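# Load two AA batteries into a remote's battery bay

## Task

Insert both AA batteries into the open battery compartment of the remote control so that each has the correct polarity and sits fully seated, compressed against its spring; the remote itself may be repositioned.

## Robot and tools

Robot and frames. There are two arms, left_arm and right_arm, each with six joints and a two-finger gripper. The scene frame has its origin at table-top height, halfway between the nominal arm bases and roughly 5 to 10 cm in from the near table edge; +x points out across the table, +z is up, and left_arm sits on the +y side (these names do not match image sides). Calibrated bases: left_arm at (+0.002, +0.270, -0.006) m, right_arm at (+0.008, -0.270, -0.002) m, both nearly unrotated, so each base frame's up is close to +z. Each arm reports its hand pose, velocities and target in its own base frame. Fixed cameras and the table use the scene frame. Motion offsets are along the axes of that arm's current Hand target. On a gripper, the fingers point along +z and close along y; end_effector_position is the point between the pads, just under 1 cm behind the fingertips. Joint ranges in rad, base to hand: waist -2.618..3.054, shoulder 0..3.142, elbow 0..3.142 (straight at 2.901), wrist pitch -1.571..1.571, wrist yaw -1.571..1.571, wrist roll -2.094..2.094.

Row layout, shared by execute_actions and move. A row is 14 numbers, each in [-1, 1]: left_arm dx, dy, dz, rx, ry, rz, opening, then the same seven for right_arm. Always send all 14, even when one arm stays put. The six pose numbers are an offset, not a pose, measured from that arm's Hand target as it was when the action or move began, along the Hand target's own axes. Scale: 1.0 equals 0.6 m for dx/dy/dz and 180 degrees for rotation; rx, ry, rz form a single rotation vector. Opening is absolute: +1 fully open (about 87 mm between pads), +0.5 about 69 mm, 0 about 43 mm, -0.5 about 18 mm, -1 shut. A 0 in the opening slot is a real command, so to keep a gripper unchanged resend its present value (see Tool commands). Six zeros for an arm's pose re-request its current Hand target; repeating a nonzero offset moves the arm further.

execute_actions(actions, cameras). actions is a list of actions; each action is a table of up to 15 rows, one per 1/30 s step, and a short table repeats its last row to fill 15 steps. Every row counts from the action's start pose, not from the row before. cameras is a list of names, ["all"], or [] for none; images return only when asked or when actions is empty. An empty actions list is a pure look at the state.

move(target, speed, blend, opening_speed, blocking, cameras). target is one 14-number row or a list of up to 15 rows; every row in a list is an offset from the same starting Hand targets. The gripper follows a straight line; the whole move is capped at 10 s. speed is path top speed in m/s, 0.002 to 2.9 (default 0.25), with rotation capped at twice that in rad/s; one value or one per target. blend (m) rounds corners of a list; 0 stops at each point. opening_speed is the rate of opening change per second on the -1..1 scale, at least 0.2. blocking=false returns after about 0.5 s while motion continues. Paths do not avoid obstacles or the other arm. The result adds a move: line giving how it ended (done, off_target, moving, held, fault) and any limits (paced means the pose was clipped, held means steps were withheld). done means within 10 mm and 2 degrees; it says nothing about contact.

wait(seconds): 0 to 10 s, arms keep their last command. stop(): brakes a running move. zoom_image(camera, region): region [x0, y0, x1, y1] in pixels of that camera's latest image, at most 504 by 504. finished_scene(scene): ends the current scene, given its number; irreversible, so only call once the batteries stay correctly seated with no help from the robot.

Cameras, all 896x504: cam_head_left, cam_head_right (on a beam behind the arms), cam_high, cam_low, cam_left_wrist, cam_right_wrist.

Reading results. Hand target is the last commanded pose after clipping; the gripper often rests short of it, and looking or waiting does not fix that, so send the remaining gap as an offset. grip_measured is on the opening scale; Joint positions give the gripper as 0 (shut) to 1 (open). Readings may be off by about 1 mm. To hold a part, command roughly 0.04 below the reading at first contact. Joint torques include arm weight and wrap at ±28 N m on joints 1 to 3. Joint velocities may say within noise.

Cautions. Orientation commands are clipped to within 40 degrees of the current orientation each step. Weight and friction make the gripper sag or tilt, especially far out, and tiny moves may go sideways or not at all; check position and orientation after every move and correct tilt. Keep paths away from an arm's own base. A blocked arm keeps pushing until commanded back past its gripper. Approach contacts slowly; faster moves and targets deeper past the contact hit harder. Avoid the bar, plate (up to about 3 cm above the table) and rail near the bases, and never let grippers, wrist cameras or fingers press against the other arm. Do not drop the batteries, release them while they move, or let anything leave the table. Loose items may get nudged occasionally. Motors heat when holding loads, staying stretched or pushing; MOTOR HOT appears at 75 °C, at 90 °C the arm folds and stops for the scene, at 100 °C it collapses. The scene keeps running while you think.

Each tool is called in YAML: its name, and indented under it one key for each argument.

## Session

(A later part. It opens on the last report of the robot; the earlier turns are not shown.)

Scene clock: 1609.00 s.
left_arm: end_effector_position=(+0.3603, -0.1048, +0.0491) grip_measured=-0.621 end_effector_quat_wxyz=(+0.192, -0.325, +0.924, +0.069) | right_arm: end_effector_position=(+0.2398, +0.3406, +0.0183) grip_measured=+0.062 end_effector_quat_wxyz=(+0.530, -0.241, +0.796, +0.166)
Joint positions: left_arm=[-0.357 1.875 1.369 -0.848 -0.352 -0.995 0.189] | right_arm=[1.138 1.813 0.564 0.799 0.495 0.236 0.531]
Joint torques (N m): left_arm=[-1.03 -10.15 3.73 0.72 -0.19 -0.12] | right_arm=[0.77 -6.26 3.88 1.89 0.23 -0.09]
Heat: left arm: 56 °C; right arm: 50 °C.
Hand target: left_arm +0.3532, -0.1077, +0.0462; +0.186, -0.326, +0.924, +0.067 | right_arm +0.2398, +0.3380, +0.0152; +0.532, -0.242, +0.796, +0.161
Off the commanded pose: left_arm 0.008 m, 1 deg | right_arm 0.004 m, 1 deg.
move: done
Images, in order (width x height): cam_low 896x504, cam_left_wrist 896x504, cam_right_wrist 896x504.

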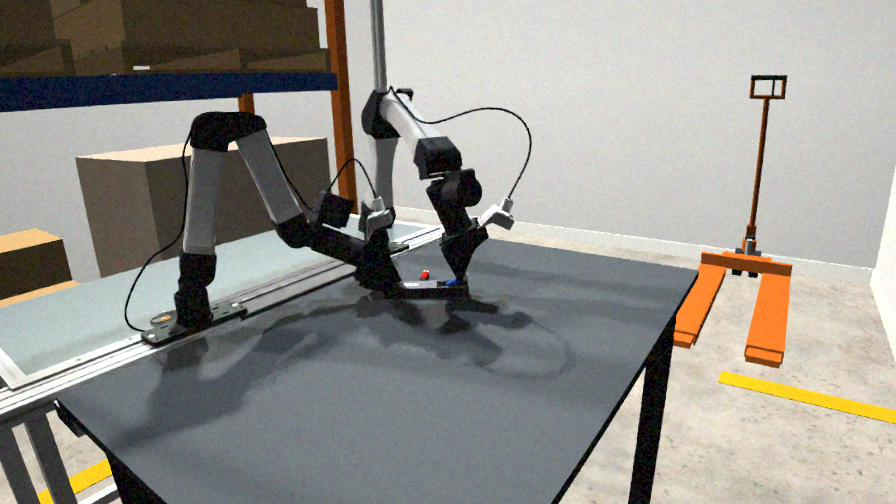

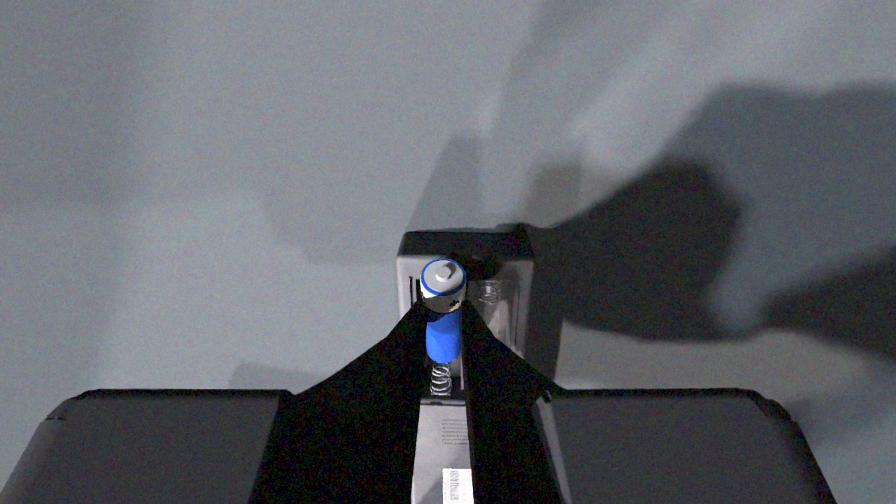

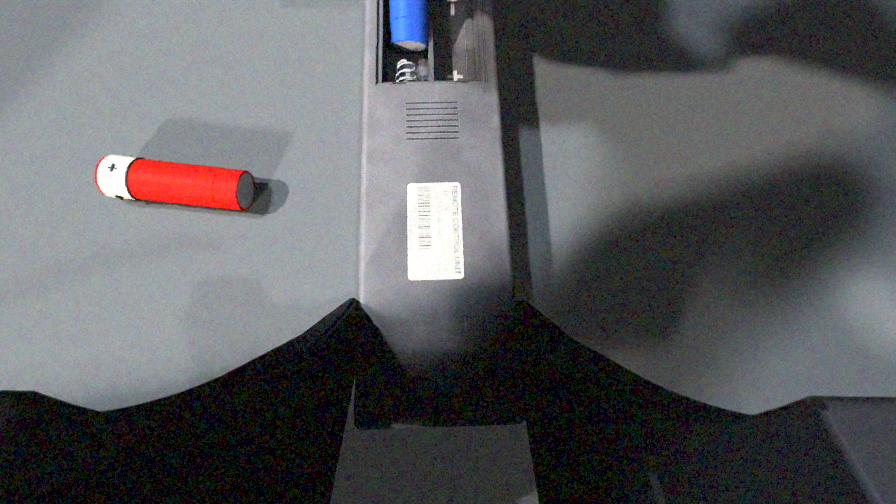

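move:
  target: [0.0258,0.001,-0.0165,0,0,0,-0.72,0,0,0,0,0,0,-0.08]
  cameras: ["cam_left_wrist","cam_low","cam_right_wrist"]
  speed: 0.05

zoom_image:
  camera: "cam_low"
  region: [409, 245, 493, 305]

zoom_image:
  camera: "cam_left_wrist"
  region: [330, 180, 630, 450]

zoom_image:
  camera: "cam_right_wrist"
  region: [330, 0, 560, 180]

Scene clock: 1619.37 s.
left_arm: end_effector_position=(+0.3518, -0.1107, +0.0472) grip_measured=-0.626 end_effector_quat_wxyz=(+0.201, -0.331, +0.919, +0.077) | right_arm: end_effector_position=(+0.2398, +0.3406, +0.0183) grip_measured=+0.062 end_effector_quat_wxyz=(+0.530, -0.241, +0.796, +0.166)
Joint positions: left_arm=[-0.393 1.858 1.335 -0.843 -0.384 -1.043 0.187] | right_arm=[1.138 1.813 0.564 0.799 0.496 0.236 0.531]
Joint torques (N m): left_arm=[-1.72 -11.28 4.05 0.47 0.01 -0.13] | right_arm=[0.59 -6.28 3.66 1.95 0.28 -0.07]
Heat: left arm: 55 °C; right arm: 50 °C.
Hand target: left_arm +0.3387, -0.1185, +0.0493; +0.186, -0.326, +0.924, +0.067 | right_arm +0.2398, +0.3379, +0.0152; +0.532, -0.242, +0.796, +0.160
Off the commanded pose: left_arm 0.015 m, 2 deg | right_arm 0.004 m, 1 deg.
move: off_target (left_arm)
Images, in order (width x height): cam_low 896x504, cam_left_wrist 896x504, cam_right_wrist 896x504.

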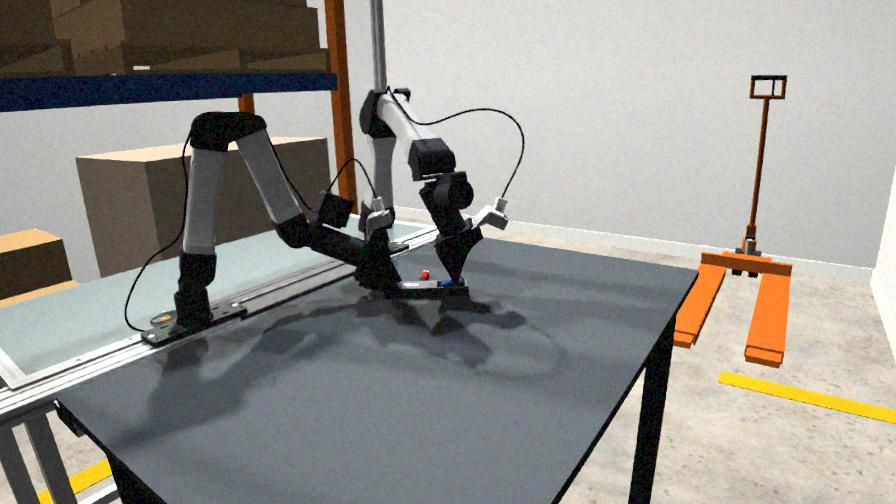

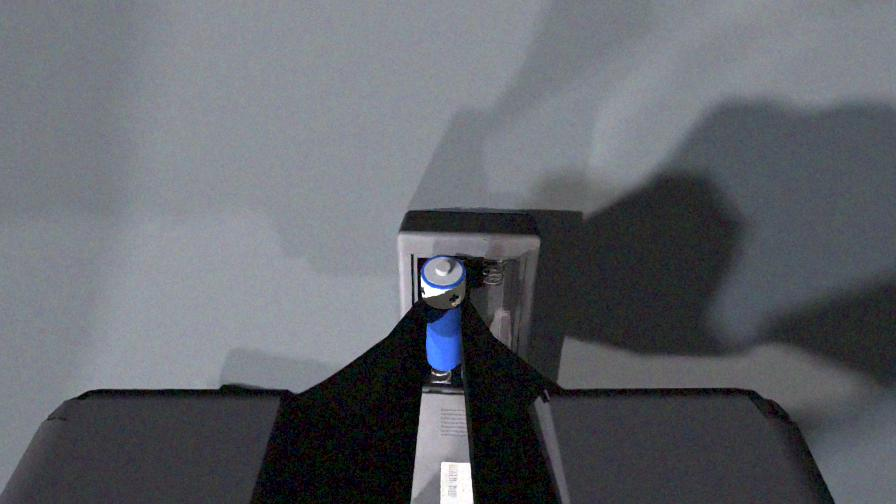

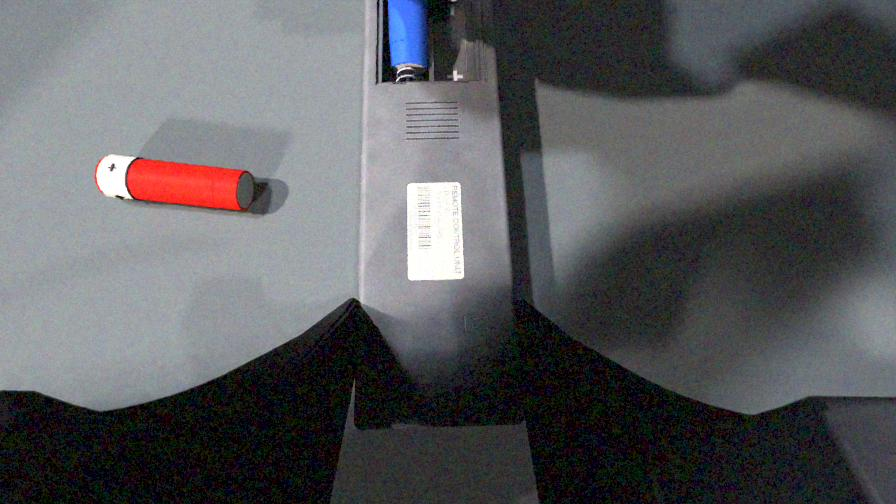

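Scaled by 6.000 from the camera's 896x504 image, which has a finer 1280x720 frame.

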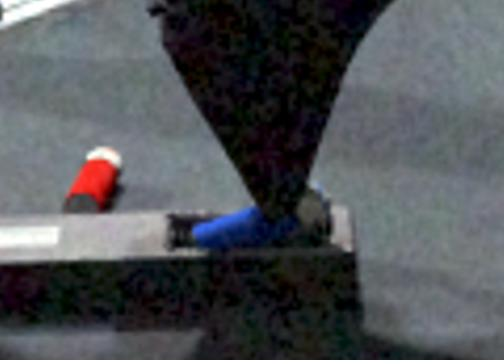

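Scaled by 1.680 from the camera's 896x504 image, which has a finer 1280x720 frame.

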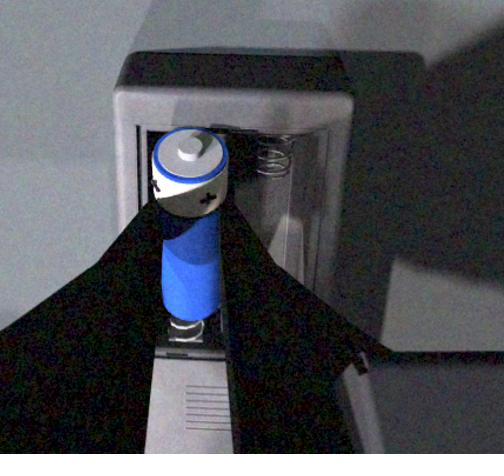

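Scaled by 2.191 from the camera's 896x504 image, which has a finer 1280x720 frame.

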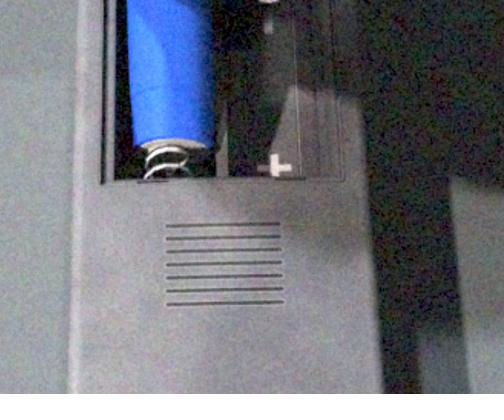

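move:
  target:
    - [0.0075,0,0.002,0,0,0,-0.72,0,0,0,0,0,0,-0.08]
    - [-0.012,0,0.008,0,0,0,-0.72,0,0,0,0,0,0,-0.08]
    - [-0.012,0,0.008,0,0,0,-0.5,0,0,0,0,0,0,-0.08]
    - [-0.03,0,-0.06,0,0,0,-0.5,0,0,0,0,0,0,-0.08]
  cameras: ["cam_left_wrist","cam_low","cam_right_wrist"]
  speed: 0.06
  opening_speed: 0.4

zoom_image:
  camera: "cam_low"
  region: [409, 245, 493, 305]

zoom_image:
  camera: "cam_left_wrist"
  region: [330, 130, 630, 400]

zoom_image:
  camera: "cam_right_wrist"
  region: [330, 0, 560, 180]

Scene clock: 1636.70 s.
left_arm: end_effector_position=(+0.3362, -0.1112, +0.0703) grip_measured=-0.500 end_effector_quat_wxyz=(+0.171, -0.322, +0.927, +0.087) | right_arm: end_effector_position=(+0.2398, +0.3406, +0.0183) grip_measured=+0.062 end_effector_quat_wxyz=(+0.530, -0.241, +0.796, +0.166)
Joint positions: left_arm=[-0.399 1.839 1.413 -1.001 -0.359 -1.04 0.25] | right_arm=[1.138 1.813 0.564 0.799 0.496 0.236 0.531]
Joint torques (N m): left_arm=[-0.69 -11.97 8.51 0.46 -0.18 -0.08] | right_arm=[0.87 -6.23 3.89 1.87 0.25 -0.11]
Heat: left arm: 56 °C; right arm: 50 °C.
Hand target: left_arm +0.3408, -0.1170, +0.0895; +0.186, -0.326, +0.924, +0.067 | right_arm +0.2398, +0.3379, +0.0152; +0.532, -0.242, +0.796, +0.160
Off the commanded pose: left_arm 0.021 m, 3 deg | right_arm 0.004 m, 1 deg.
move: off_target (left_arm); target 3's new opening was sent with left_arm's hand 0.007 m and 3 deg from that target
Images, in order (width x height): cam_low 896x504, cam_left_wrist 896x504, cam_right_wrist 896x504.

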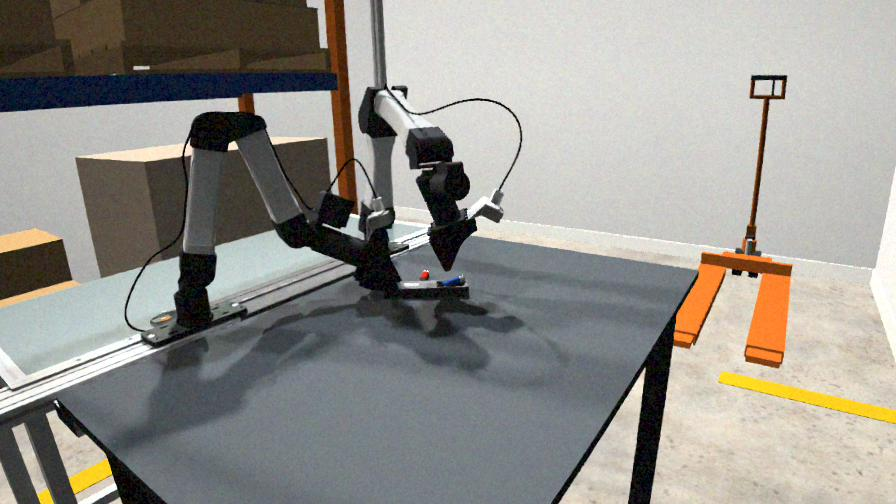

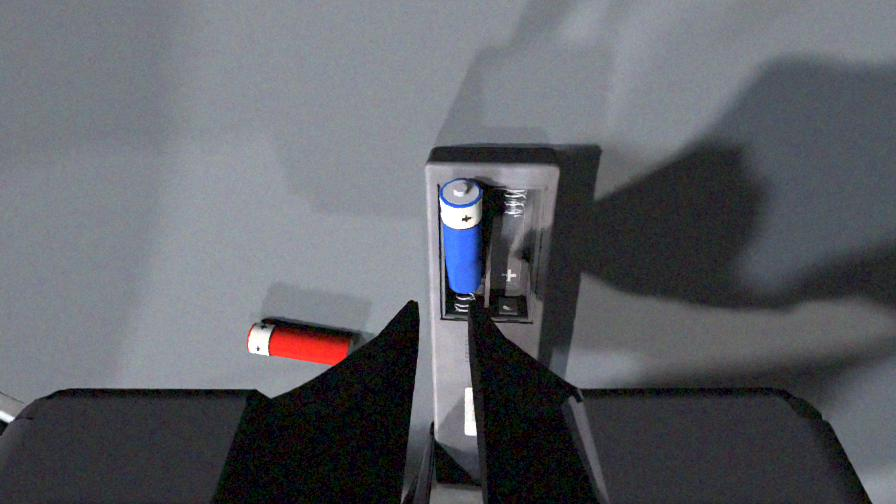

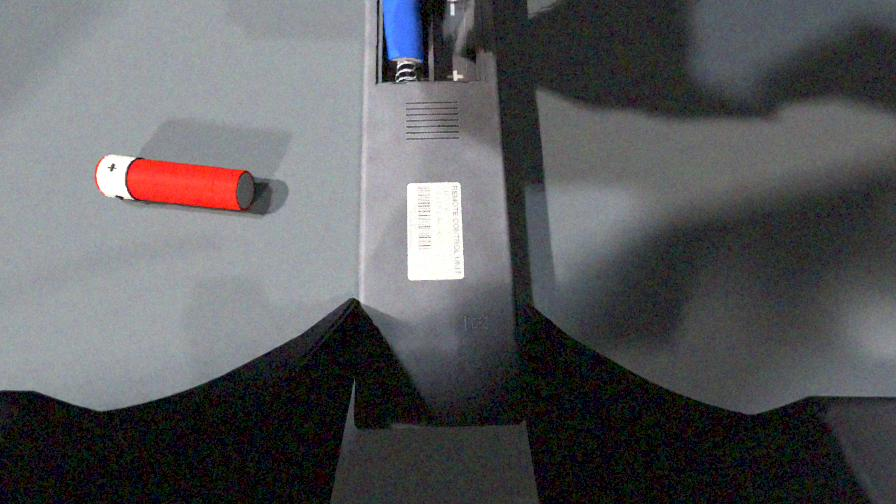

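Scaled by 6.000 from the camera's 896x504 image, which has a finer 1280x720 frame.

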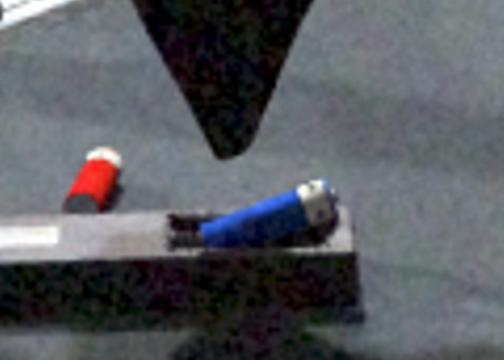

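Scaled by 1.680 from the camera's 896x504 image, which has a finer 1280x720 frame.

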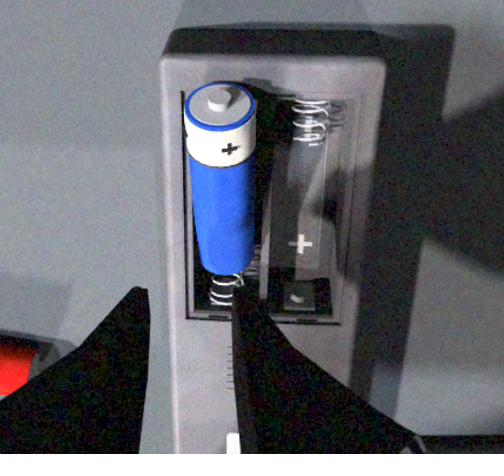

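Scaled by 2.191 from the camera's 896x504 image, which has a finer 1280x720 frame.

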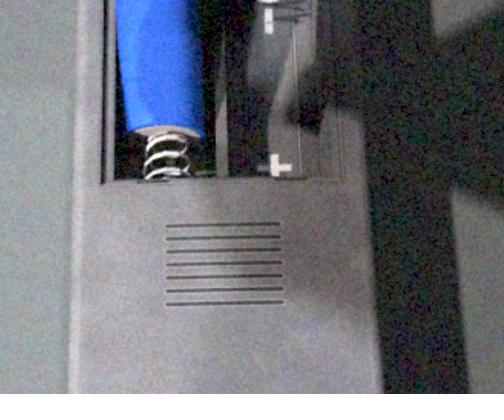

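move:
  target: [-0.0395,0.0025,0.052,0,0,0,-0.75,0,0,0,0,0,0,-0.08]
  cameras: ["cam_left_wrist","cam_low"]
  speed: 0.08

zoom_image:
  camera: "cam_low"
  region: [409, 245, 493, 305]

Scene clock: 1652.20 s.
left_arm: end_effector_position=(+0.3529, -0.0902, +0.0648) grip_measured=-0.750 end_effector_quat_wxyz=(+0.174, -0.325, +0.926, +0.083) | right_arm: end_effector_position=(+0.2398, +0.3406, +0.0183) grip_measured=+0.062 end_effector_quat_wxyz=(+0.530, -0.241, +0.796, +0.166)
Joint positions: left_arm=[-0.325 1.857 1.413 -0.947 -0.345 -0.968 0.125] | right_arm=[1.138 1.813 0.564 0.799 0.496 0.236 0.531]
Joint torques (N m): left_arm=[0.17 -8.23 8.76 0.81 -0.15 0.07] | right_arm=[0.69 -6.32 3.9 1.87 0.23 -0.1]
Heat: left arm: 60 °C; right arm: 50 °C.
Hand target: left_arm +0.3662, -0.0944, +0.0699; +0.186, -0.326, +0.924, +0.067 | right_arm +0.2398, +0.3379, +0.0152; +0.532, -0.242, +0.796, +0.160
Off the commanded pose: left_arm 0.015 m, 2 deg | right_arm 0.004 m, 1 deg.
move: off_target (left_arm)
Images, in order (width x height): cam_low 896x504, cam_left_wrist 896x504.

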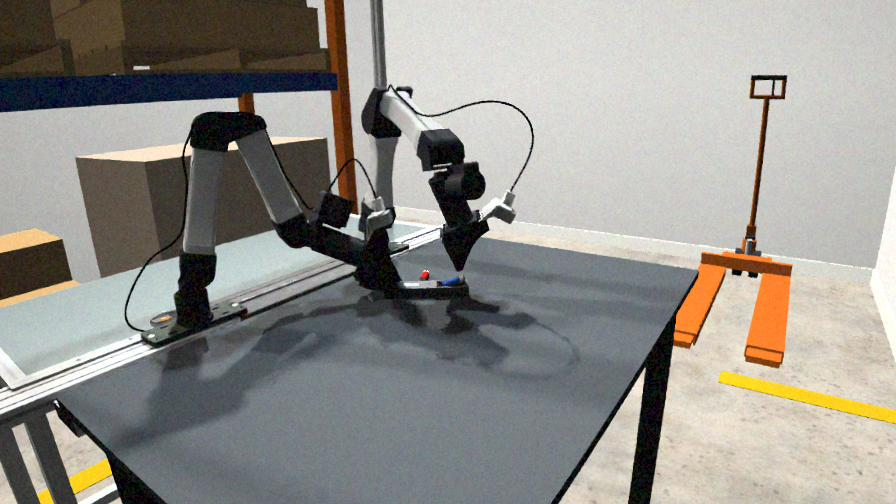

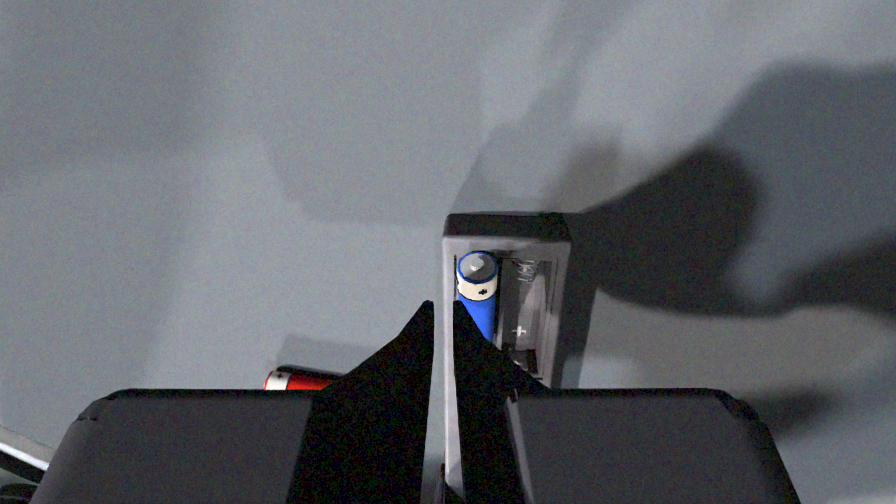

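Scaled by 6.000 from the camera's 896x504 image, which has a finer 1280x720 frame.

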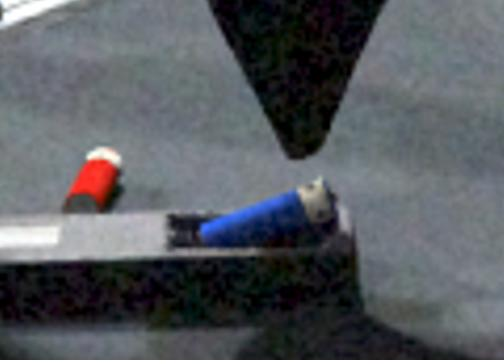

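move:
  target: [0.004,-0.003,0.011,0,0,0,-0.75,0,0,0,0,0,0,-0.08]
  cameras: ["cam_left_wrist","cam_low"]
  speed: 0.08

zoom_image:
  camera: "cam_low"
  region: [409, 245, 493, 305]

Scene clock: 1664.63 s.
left_arm: end_effector_position=(+0.3581, -0.0920, +0.0614) grip_measured=-0.750 end_effector_quat_wxyz=(+0.178, -0.325, +0.925, +0.079) | right_arm: end_effector_position=(+0.2398, +0.3406, +0.0183) grip_measured=+0.062 end_effector_quat_wxyz=(+0.530, -0.241, +0.796, +0.166)
Joint positions: left_arm=[-0.325 1.868 1.413 -0.923 -0.345 -0.967 0.125] | right_arm=[1.138 1.813 0.564 0.799 0.496 0.236 0.531]
Joint torques (N m): left_arm=[0.02 -8.25 7.64 0.81 -0.16 0.05] | right_arm=[0.57 -6.34 3.81 1.88 0.22 -0.07]
Heat: left arm: 57 °C; right arm: 50 °C.
Hand target: left_arm +0.3676, -0.0956, +0.0629; +0.186, -0.326, +0.924, +0.067 | right_arm +0.2398, +0.3379, +0.0152; +0.532, -0.242, +0.796, +0.160
Off the commanded pose: left_arm 0.010 m, 2 deg | right_arm 0.004 m, 1 deg.
move: done
Images, in order (width x height): cam_low 896x504, cam_left_wrist 896x504.

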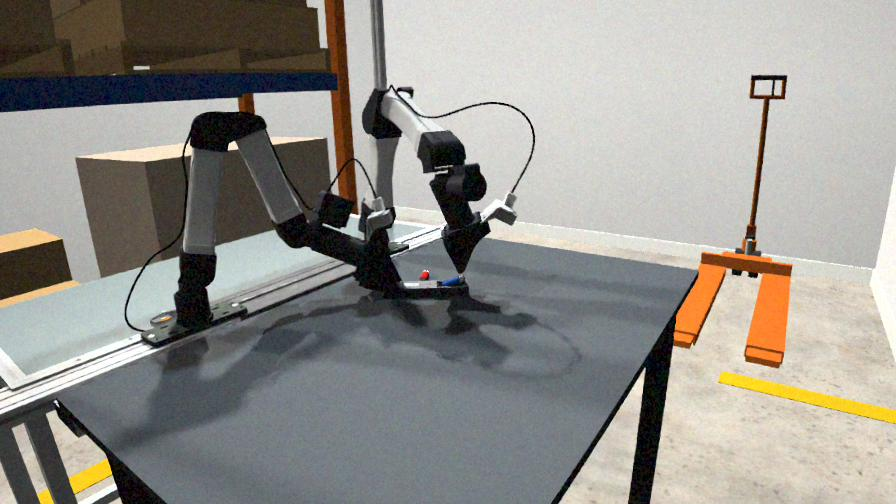

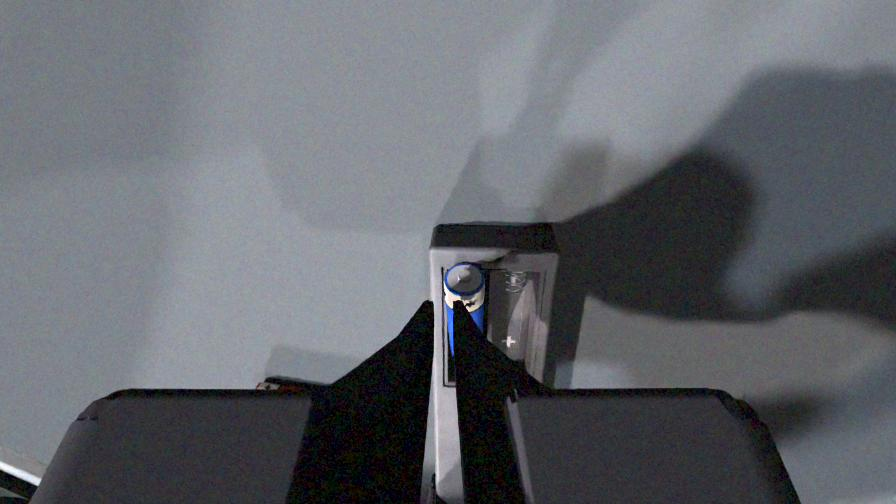

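Scaled by 6.000 from the camera's 896x504 image, which has a finer 1280x720 frame.

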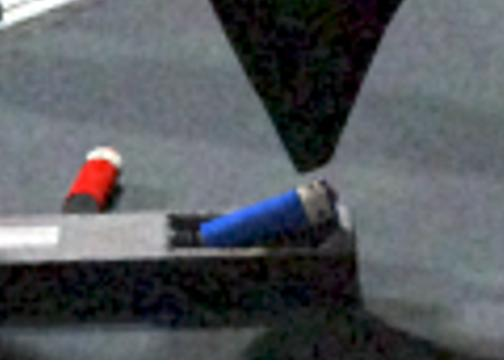

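move:
  target: [0.008,-0.0065,-0.004,0,0,0,-0.75,0,0,0,0,0,0,-0.08]
  cameras: ["cam_left_wrist","cam_low"]
  speed: 0.08

zoom_image:
  camera: "cam_low"
  region: [409, 245, 493, 305]

Scene clock: 1674.40 s.
left_arm: end_effector_position=(+0.3573, -0.0960, +0.0614) grip_measured=-0.750 end_effector_quat_wxyz=(+0.179, -0.323, +0.926, +0.078) | right_arm: end_effector_position=(+0.2398, +0.3406, +0.0183) grip_measured=+0.062 end_effector_quat_wxyz=(+0.530, -0.241, +0.796, +0.166)
Joint positions: left_arm=[-0.335 1.868 1.413 -0.922 -0.345 -0.972 0.125] | right_arm=[1.138 1.813 0.564 0.799 0.496 0.236 0.531]
Joint torques (N m): left_arm=[-0.62 -7.98 8.14 0.76 -0.18 -0.04] | right_arm=[0.73 -6.09 3.79 1.91 0.25 -0.11]
Heat: left arm: 56 °C; right arm: 50 °C.
Hand target: left_arm +0.3659, -0.1020, +0.0633; +0.186, -0.326, +0.924, +0.067 | right_arm +0.2398, +0.3379, +0.0152; +0.532, -0.242, +0.796, +0.160
Off the commanded pose: left_arm 0.011 m, 2 deg | right_arm 0.004 m, 1 deg.
move: off_target (left_arm)
Images, in order (width x height): cam_low 896x504, cam_left_wrist 896x504.

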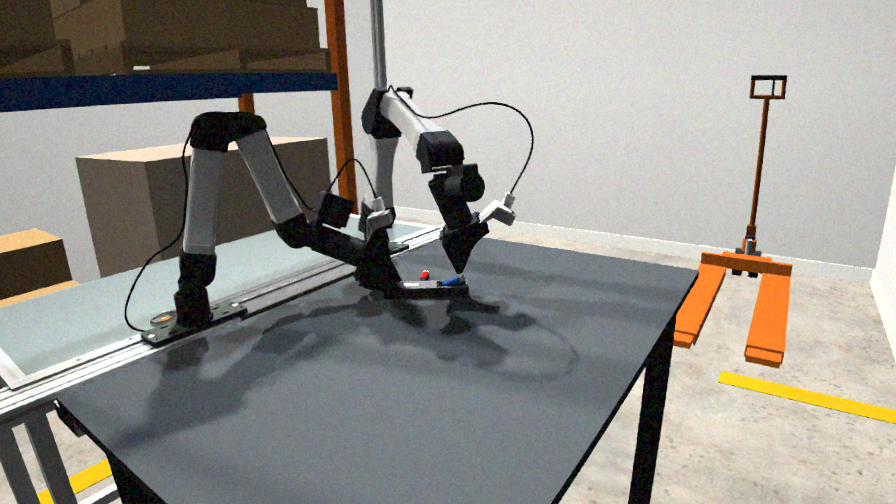

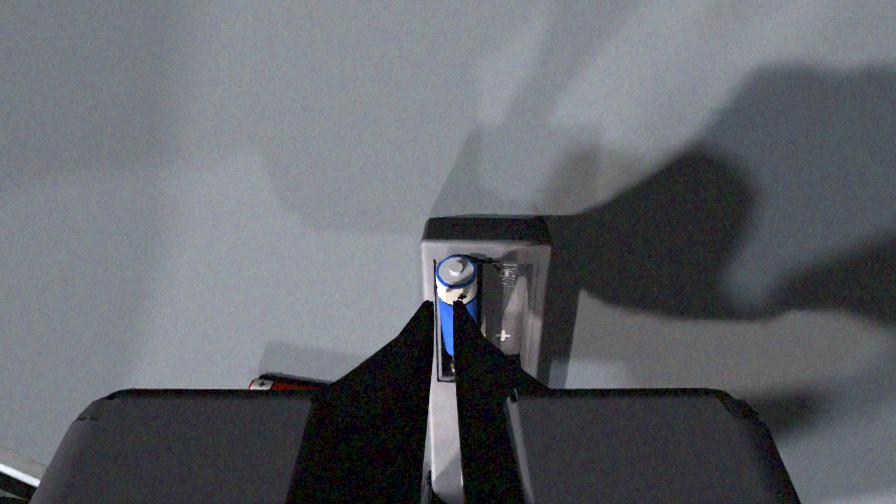

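Scaled by 6.000 from the camera's 896x504 image, which has a finer 1280x720 frame.

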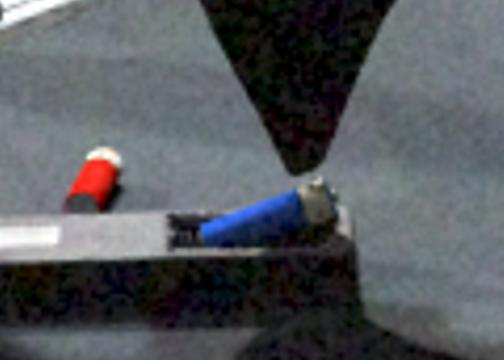

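move:
  target: [-0.004,-0.0075,0,0,0,0,-0.75,0,0,0,0,0,0,-0.08]
  cameras: ["cam_left_wrist","cam_low"]
  speed: 0.08

zoom_image:
  camera: "cam_low"
  region: [409, 245, 493, 305]

Scene clock: 1686.07 s.
left_arm: end_effector_position=(+0.3626, -0.0979, +0.0606) grip_measured=-0.750 end_effector_quat_wxyz=(+0.180, -0.324, +0.926, +0.077) | right_arm: end_effector_position=(+0.2398, +0.3406, +0.0183) grip_measured=+0.062 end_effector_quat_wxyz=(+0.530, -0.241, +0.796, +0.166)
Joint positions: left_arm=[-0.335 1.888 1.435 -0.922 -0.345 -0.974 0.125] | right_arm=[1.138 1.813 0.564 0.799 0.496 0.236 0.531]
Joint torques (N m): left_arm=[-0.73 -8.29 8.7 0.67 -0.19 -0.08] | right_arm=[0.75 -6.3 3.64 1.89 0.24 -0.11]
Heat: left arm: 55 °C; right arm: 50 °C.
Hand target: left_arm +0.3705, -0.1042, +0.0643; +0.186, -0.326, +0.924, +0.067 | right_arm +0.2398, +0.3379, +0.0152; +0.532, -0.242, +0.796, +0.160
Off the commanded pose: left_arm 0.011 m, 1 deg | right_arm 0.004 m, 1 deg.
move: off_target (left_arm)
Images, in order (width x height): cam_low 896x504, cam_left_wrist 896x504.

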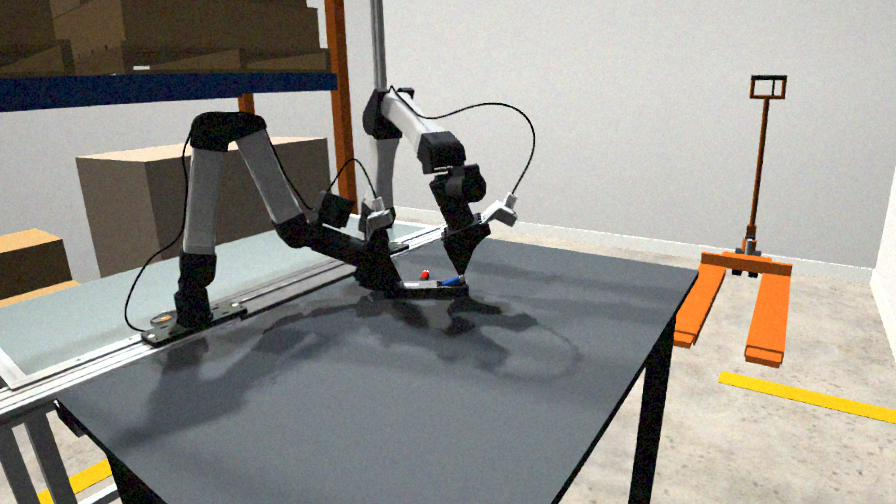

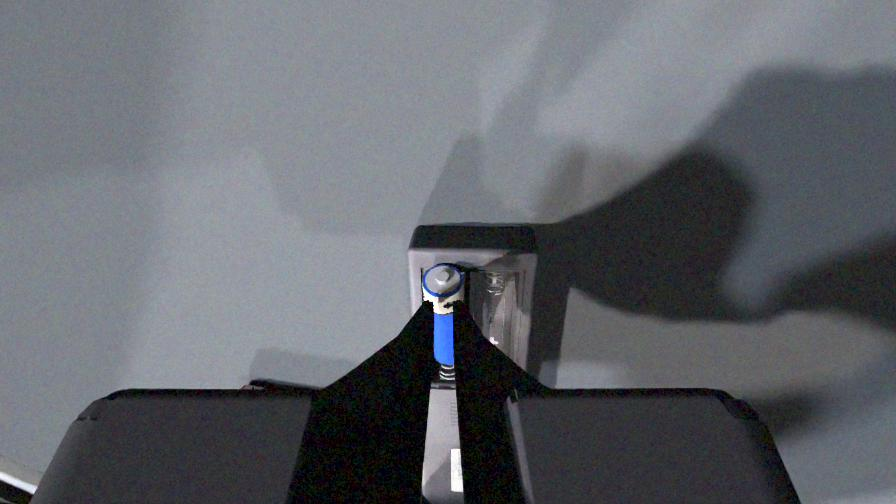

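Scaled by 6.000 from the camera's 896x504 image, which has a finer 1280x720 frame.

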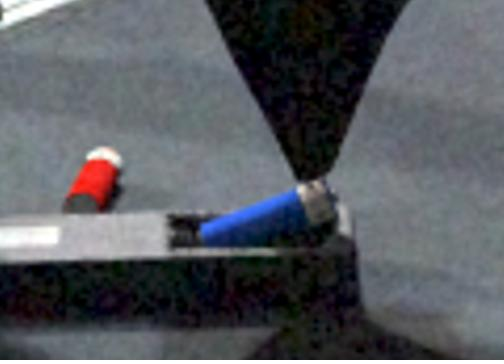

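move:
  target: [0.0125,0.005,0.021,0,0,0,-0.75,0,0,0,0,0,0,-0.08]
  cameras: ["cam_left_wrist","cam_low","cam_right_wrist"]
  speed: 0.04

zoom_image:
  camera: "cam_low"
  region: [409, 245, 493, 305]

zoom_image:
  camera: "cam_right_wrist"
  region: [330, 0, 560, 180]

Scene clock: 1701.37 s.
left_arm: end_effector_position=(+0.3652, -0.0991, +0.0567) grip_measured=-0.750 end_effector_quat_wxyz=(+0.186, -0.325, +0.925, +0.072) | right_arm: end_effector_position=(+0.2398, +0.3406, +0.0183) grip_measured=+0.062 end_effector_quat_wxyz=(+0.530, -0.241, +0.796, +0.166)
Joint positions: left_arm=[-0.336 1.888 1.417 -0.89 -0.345 -0.975 0.125] | right_arm=[1.138 1.813 0.564 0.799 0.496 0.236 0.531]
Joint torques (N m): left_arm=[-0.66 -8.32 4.82 0.95 -0.19 -0.08] | right_arm=[0.73 -6.22 3.75 1.95 0.28 -0.09]
Heat: left arm: 55 °C; right arm: 50 °C.
Hand target: left_arm +0.3669, -0.1030, +0.0497; +0.186, -0.326, +0.924, +0.067 | right_arm +0.2398, +0.3379, +0.0152; +0.532, -0.242, +0.796, +0.160
Off the commanded pose: left_arm 0.008 m, 1 deg | right_arm 0.004 m, 1 deg.
move: done
Images, in order (width x height): cam_low 896x504, cam_left_wrist 896x504, cam_right_wrist 896x504.

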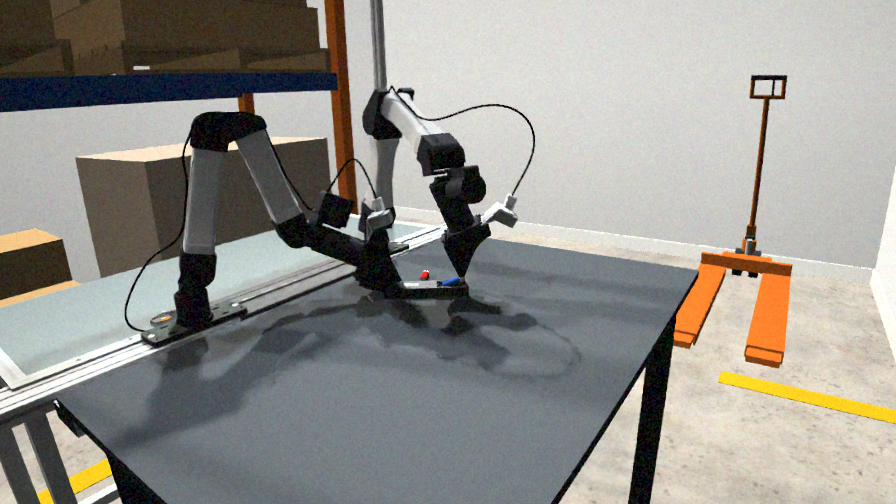

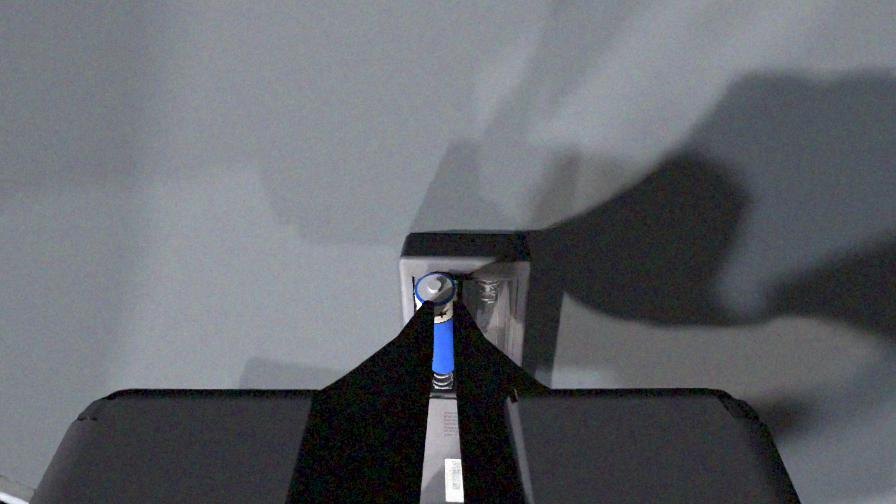

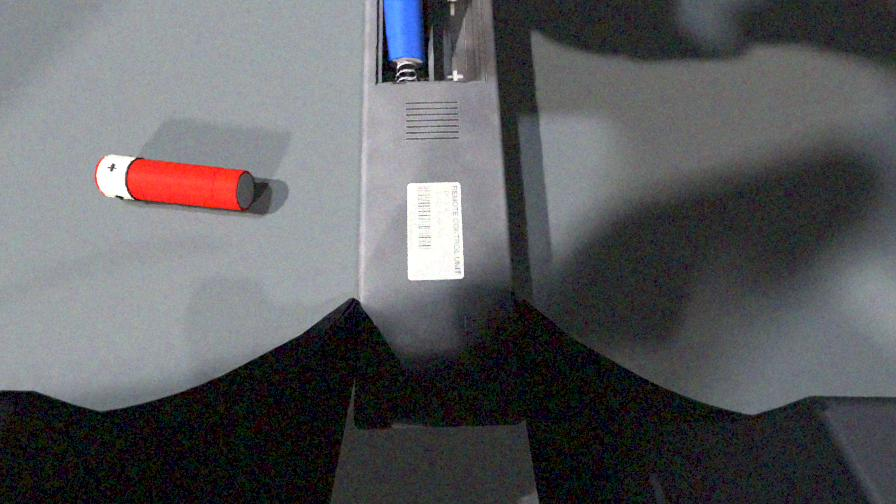

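Scaled by 6.000 from the camera's 896x504 image, which has a finer 1280x720 frame.

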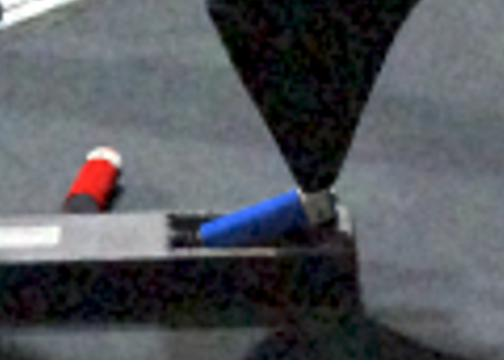

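Scaled by 2.191 from the camera's 896x504 image, which has a finer 1280x720 frame.

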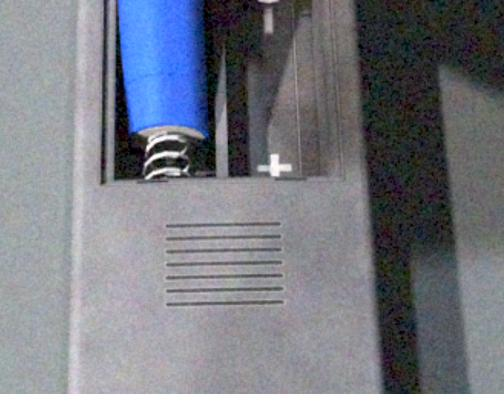

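move:
  target: [0.0155,0.007,0.011,0,0,0,-0.75,0,0,0,0,0,0,-0.08]
  cameras: ["cam_left_wrist","cam_low","cam_right_wrist"]
  speed: 0.04

zoom_image:
  camera: "cam_low"
  region: [409, 245, 493, 305]

zoom_image:
  camera: "cam_right_wrist"
  region: [330, 0, 560, 180]

Scene clock: 1711.17 s.
left_arm: end_effector_position=(+0.3633, -0.0999, +0.0549) grip_measured=-0.750 end_effector_quat_wxyz=(+0.195, -0.323, +0.923, +0.068) | right_arm: end_effector_position=(+0.2398, +0.3406, +0.0183) grip_measured=+0.062 end_effector_quat_wxyz=(+0.530, -0.241, +0.796, +0.166)
Joint positions: left_arm=[-0.343 1.867 1.38 -0.855 -0.351 -0.976 0.125] | right_arm=[1.138 1.813 0.564 0.799 0.496 0.236 0.531]
Joint torques (N m): left_arm=[-0.88 -7.58 2.96 0.99 -0.17 -0.15] | right_arm=[0.64 -6.3 3.71 1.85 0.23 -0.06]
Heat: left arm: 55 °C; right arm: 50 °C.
Hand target: left_arm +0.3597, -0.1035, +0.0400; +0.186, -0.326, +0.924, +0.067 | right_arm +0.2398, +0.3379, +0.0152; +0.532, -0.242, +0.796, +0.160
Off the commanded pose: left_arm 0.016 m, 1 deg | right_arm 0.004 m, 1 deg.
move: off_target (left_arm)
Images, in order (width x height): cam_low 896x504, cam_left_wrist 896x504, cam_right_wrist 896x504.

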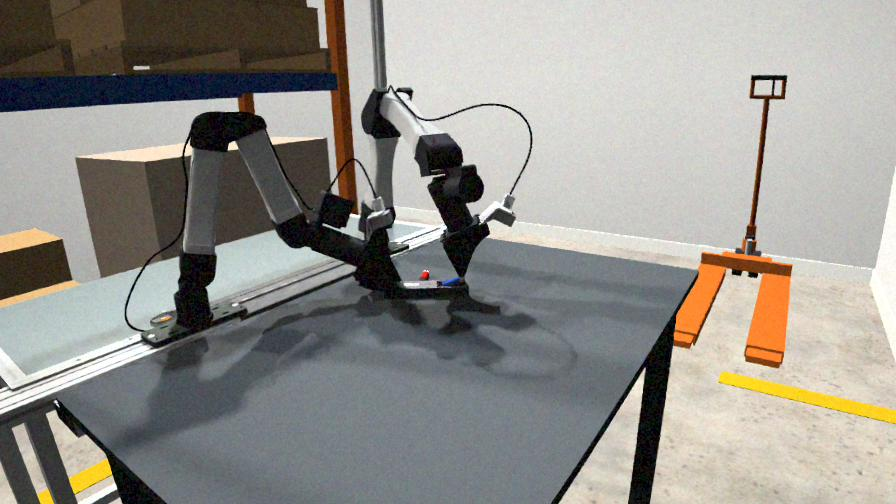

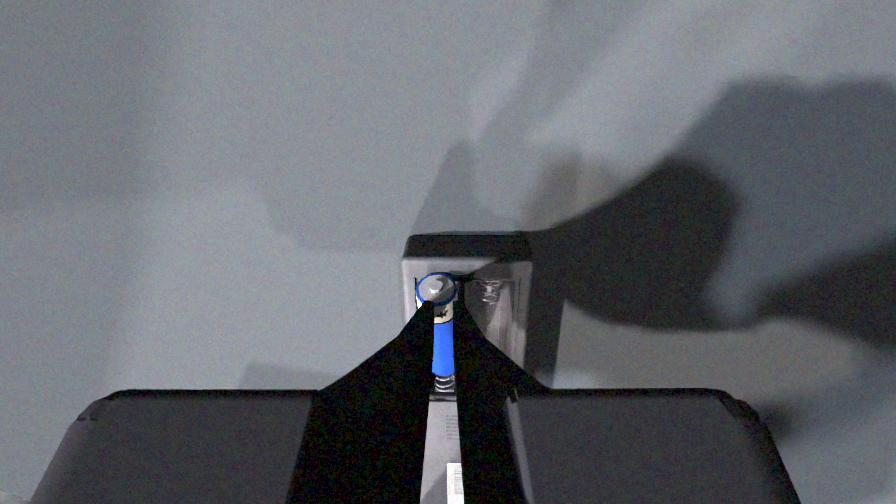

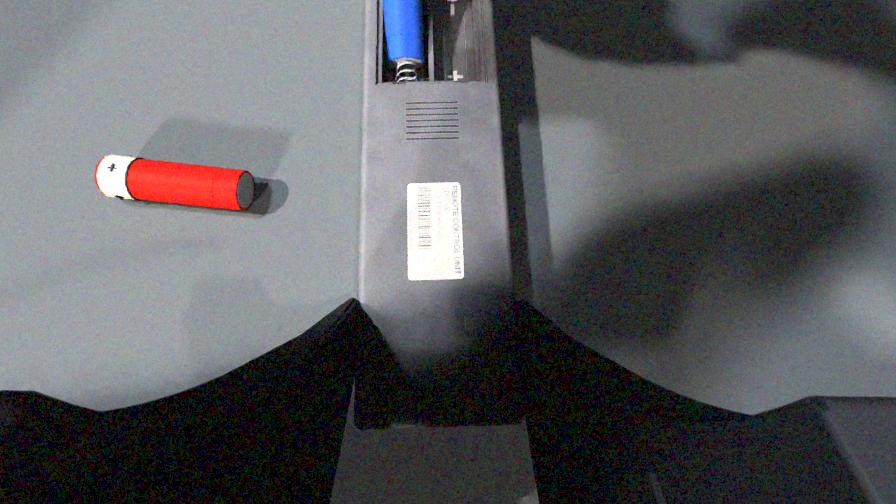

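Scaled by 6.000 from the camera's 896x504 image, which has a finer 1280x720 frame.

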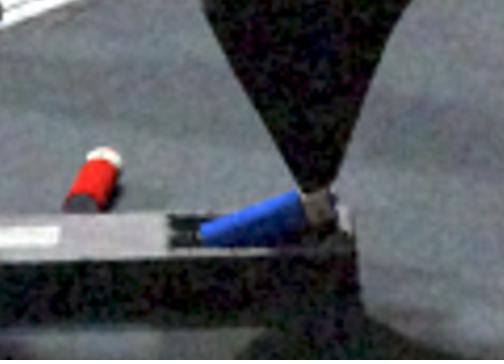

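Scaled by 2.191 from the camera's 896x504 image, which has a finer 1280x720 frame.

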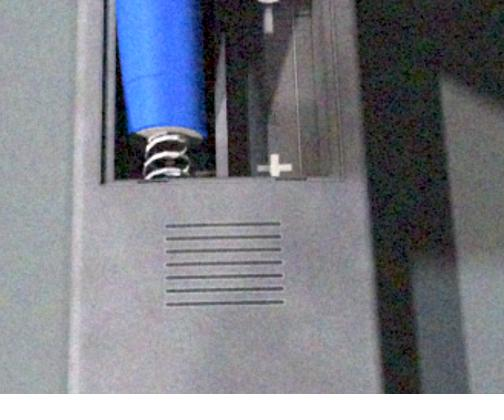

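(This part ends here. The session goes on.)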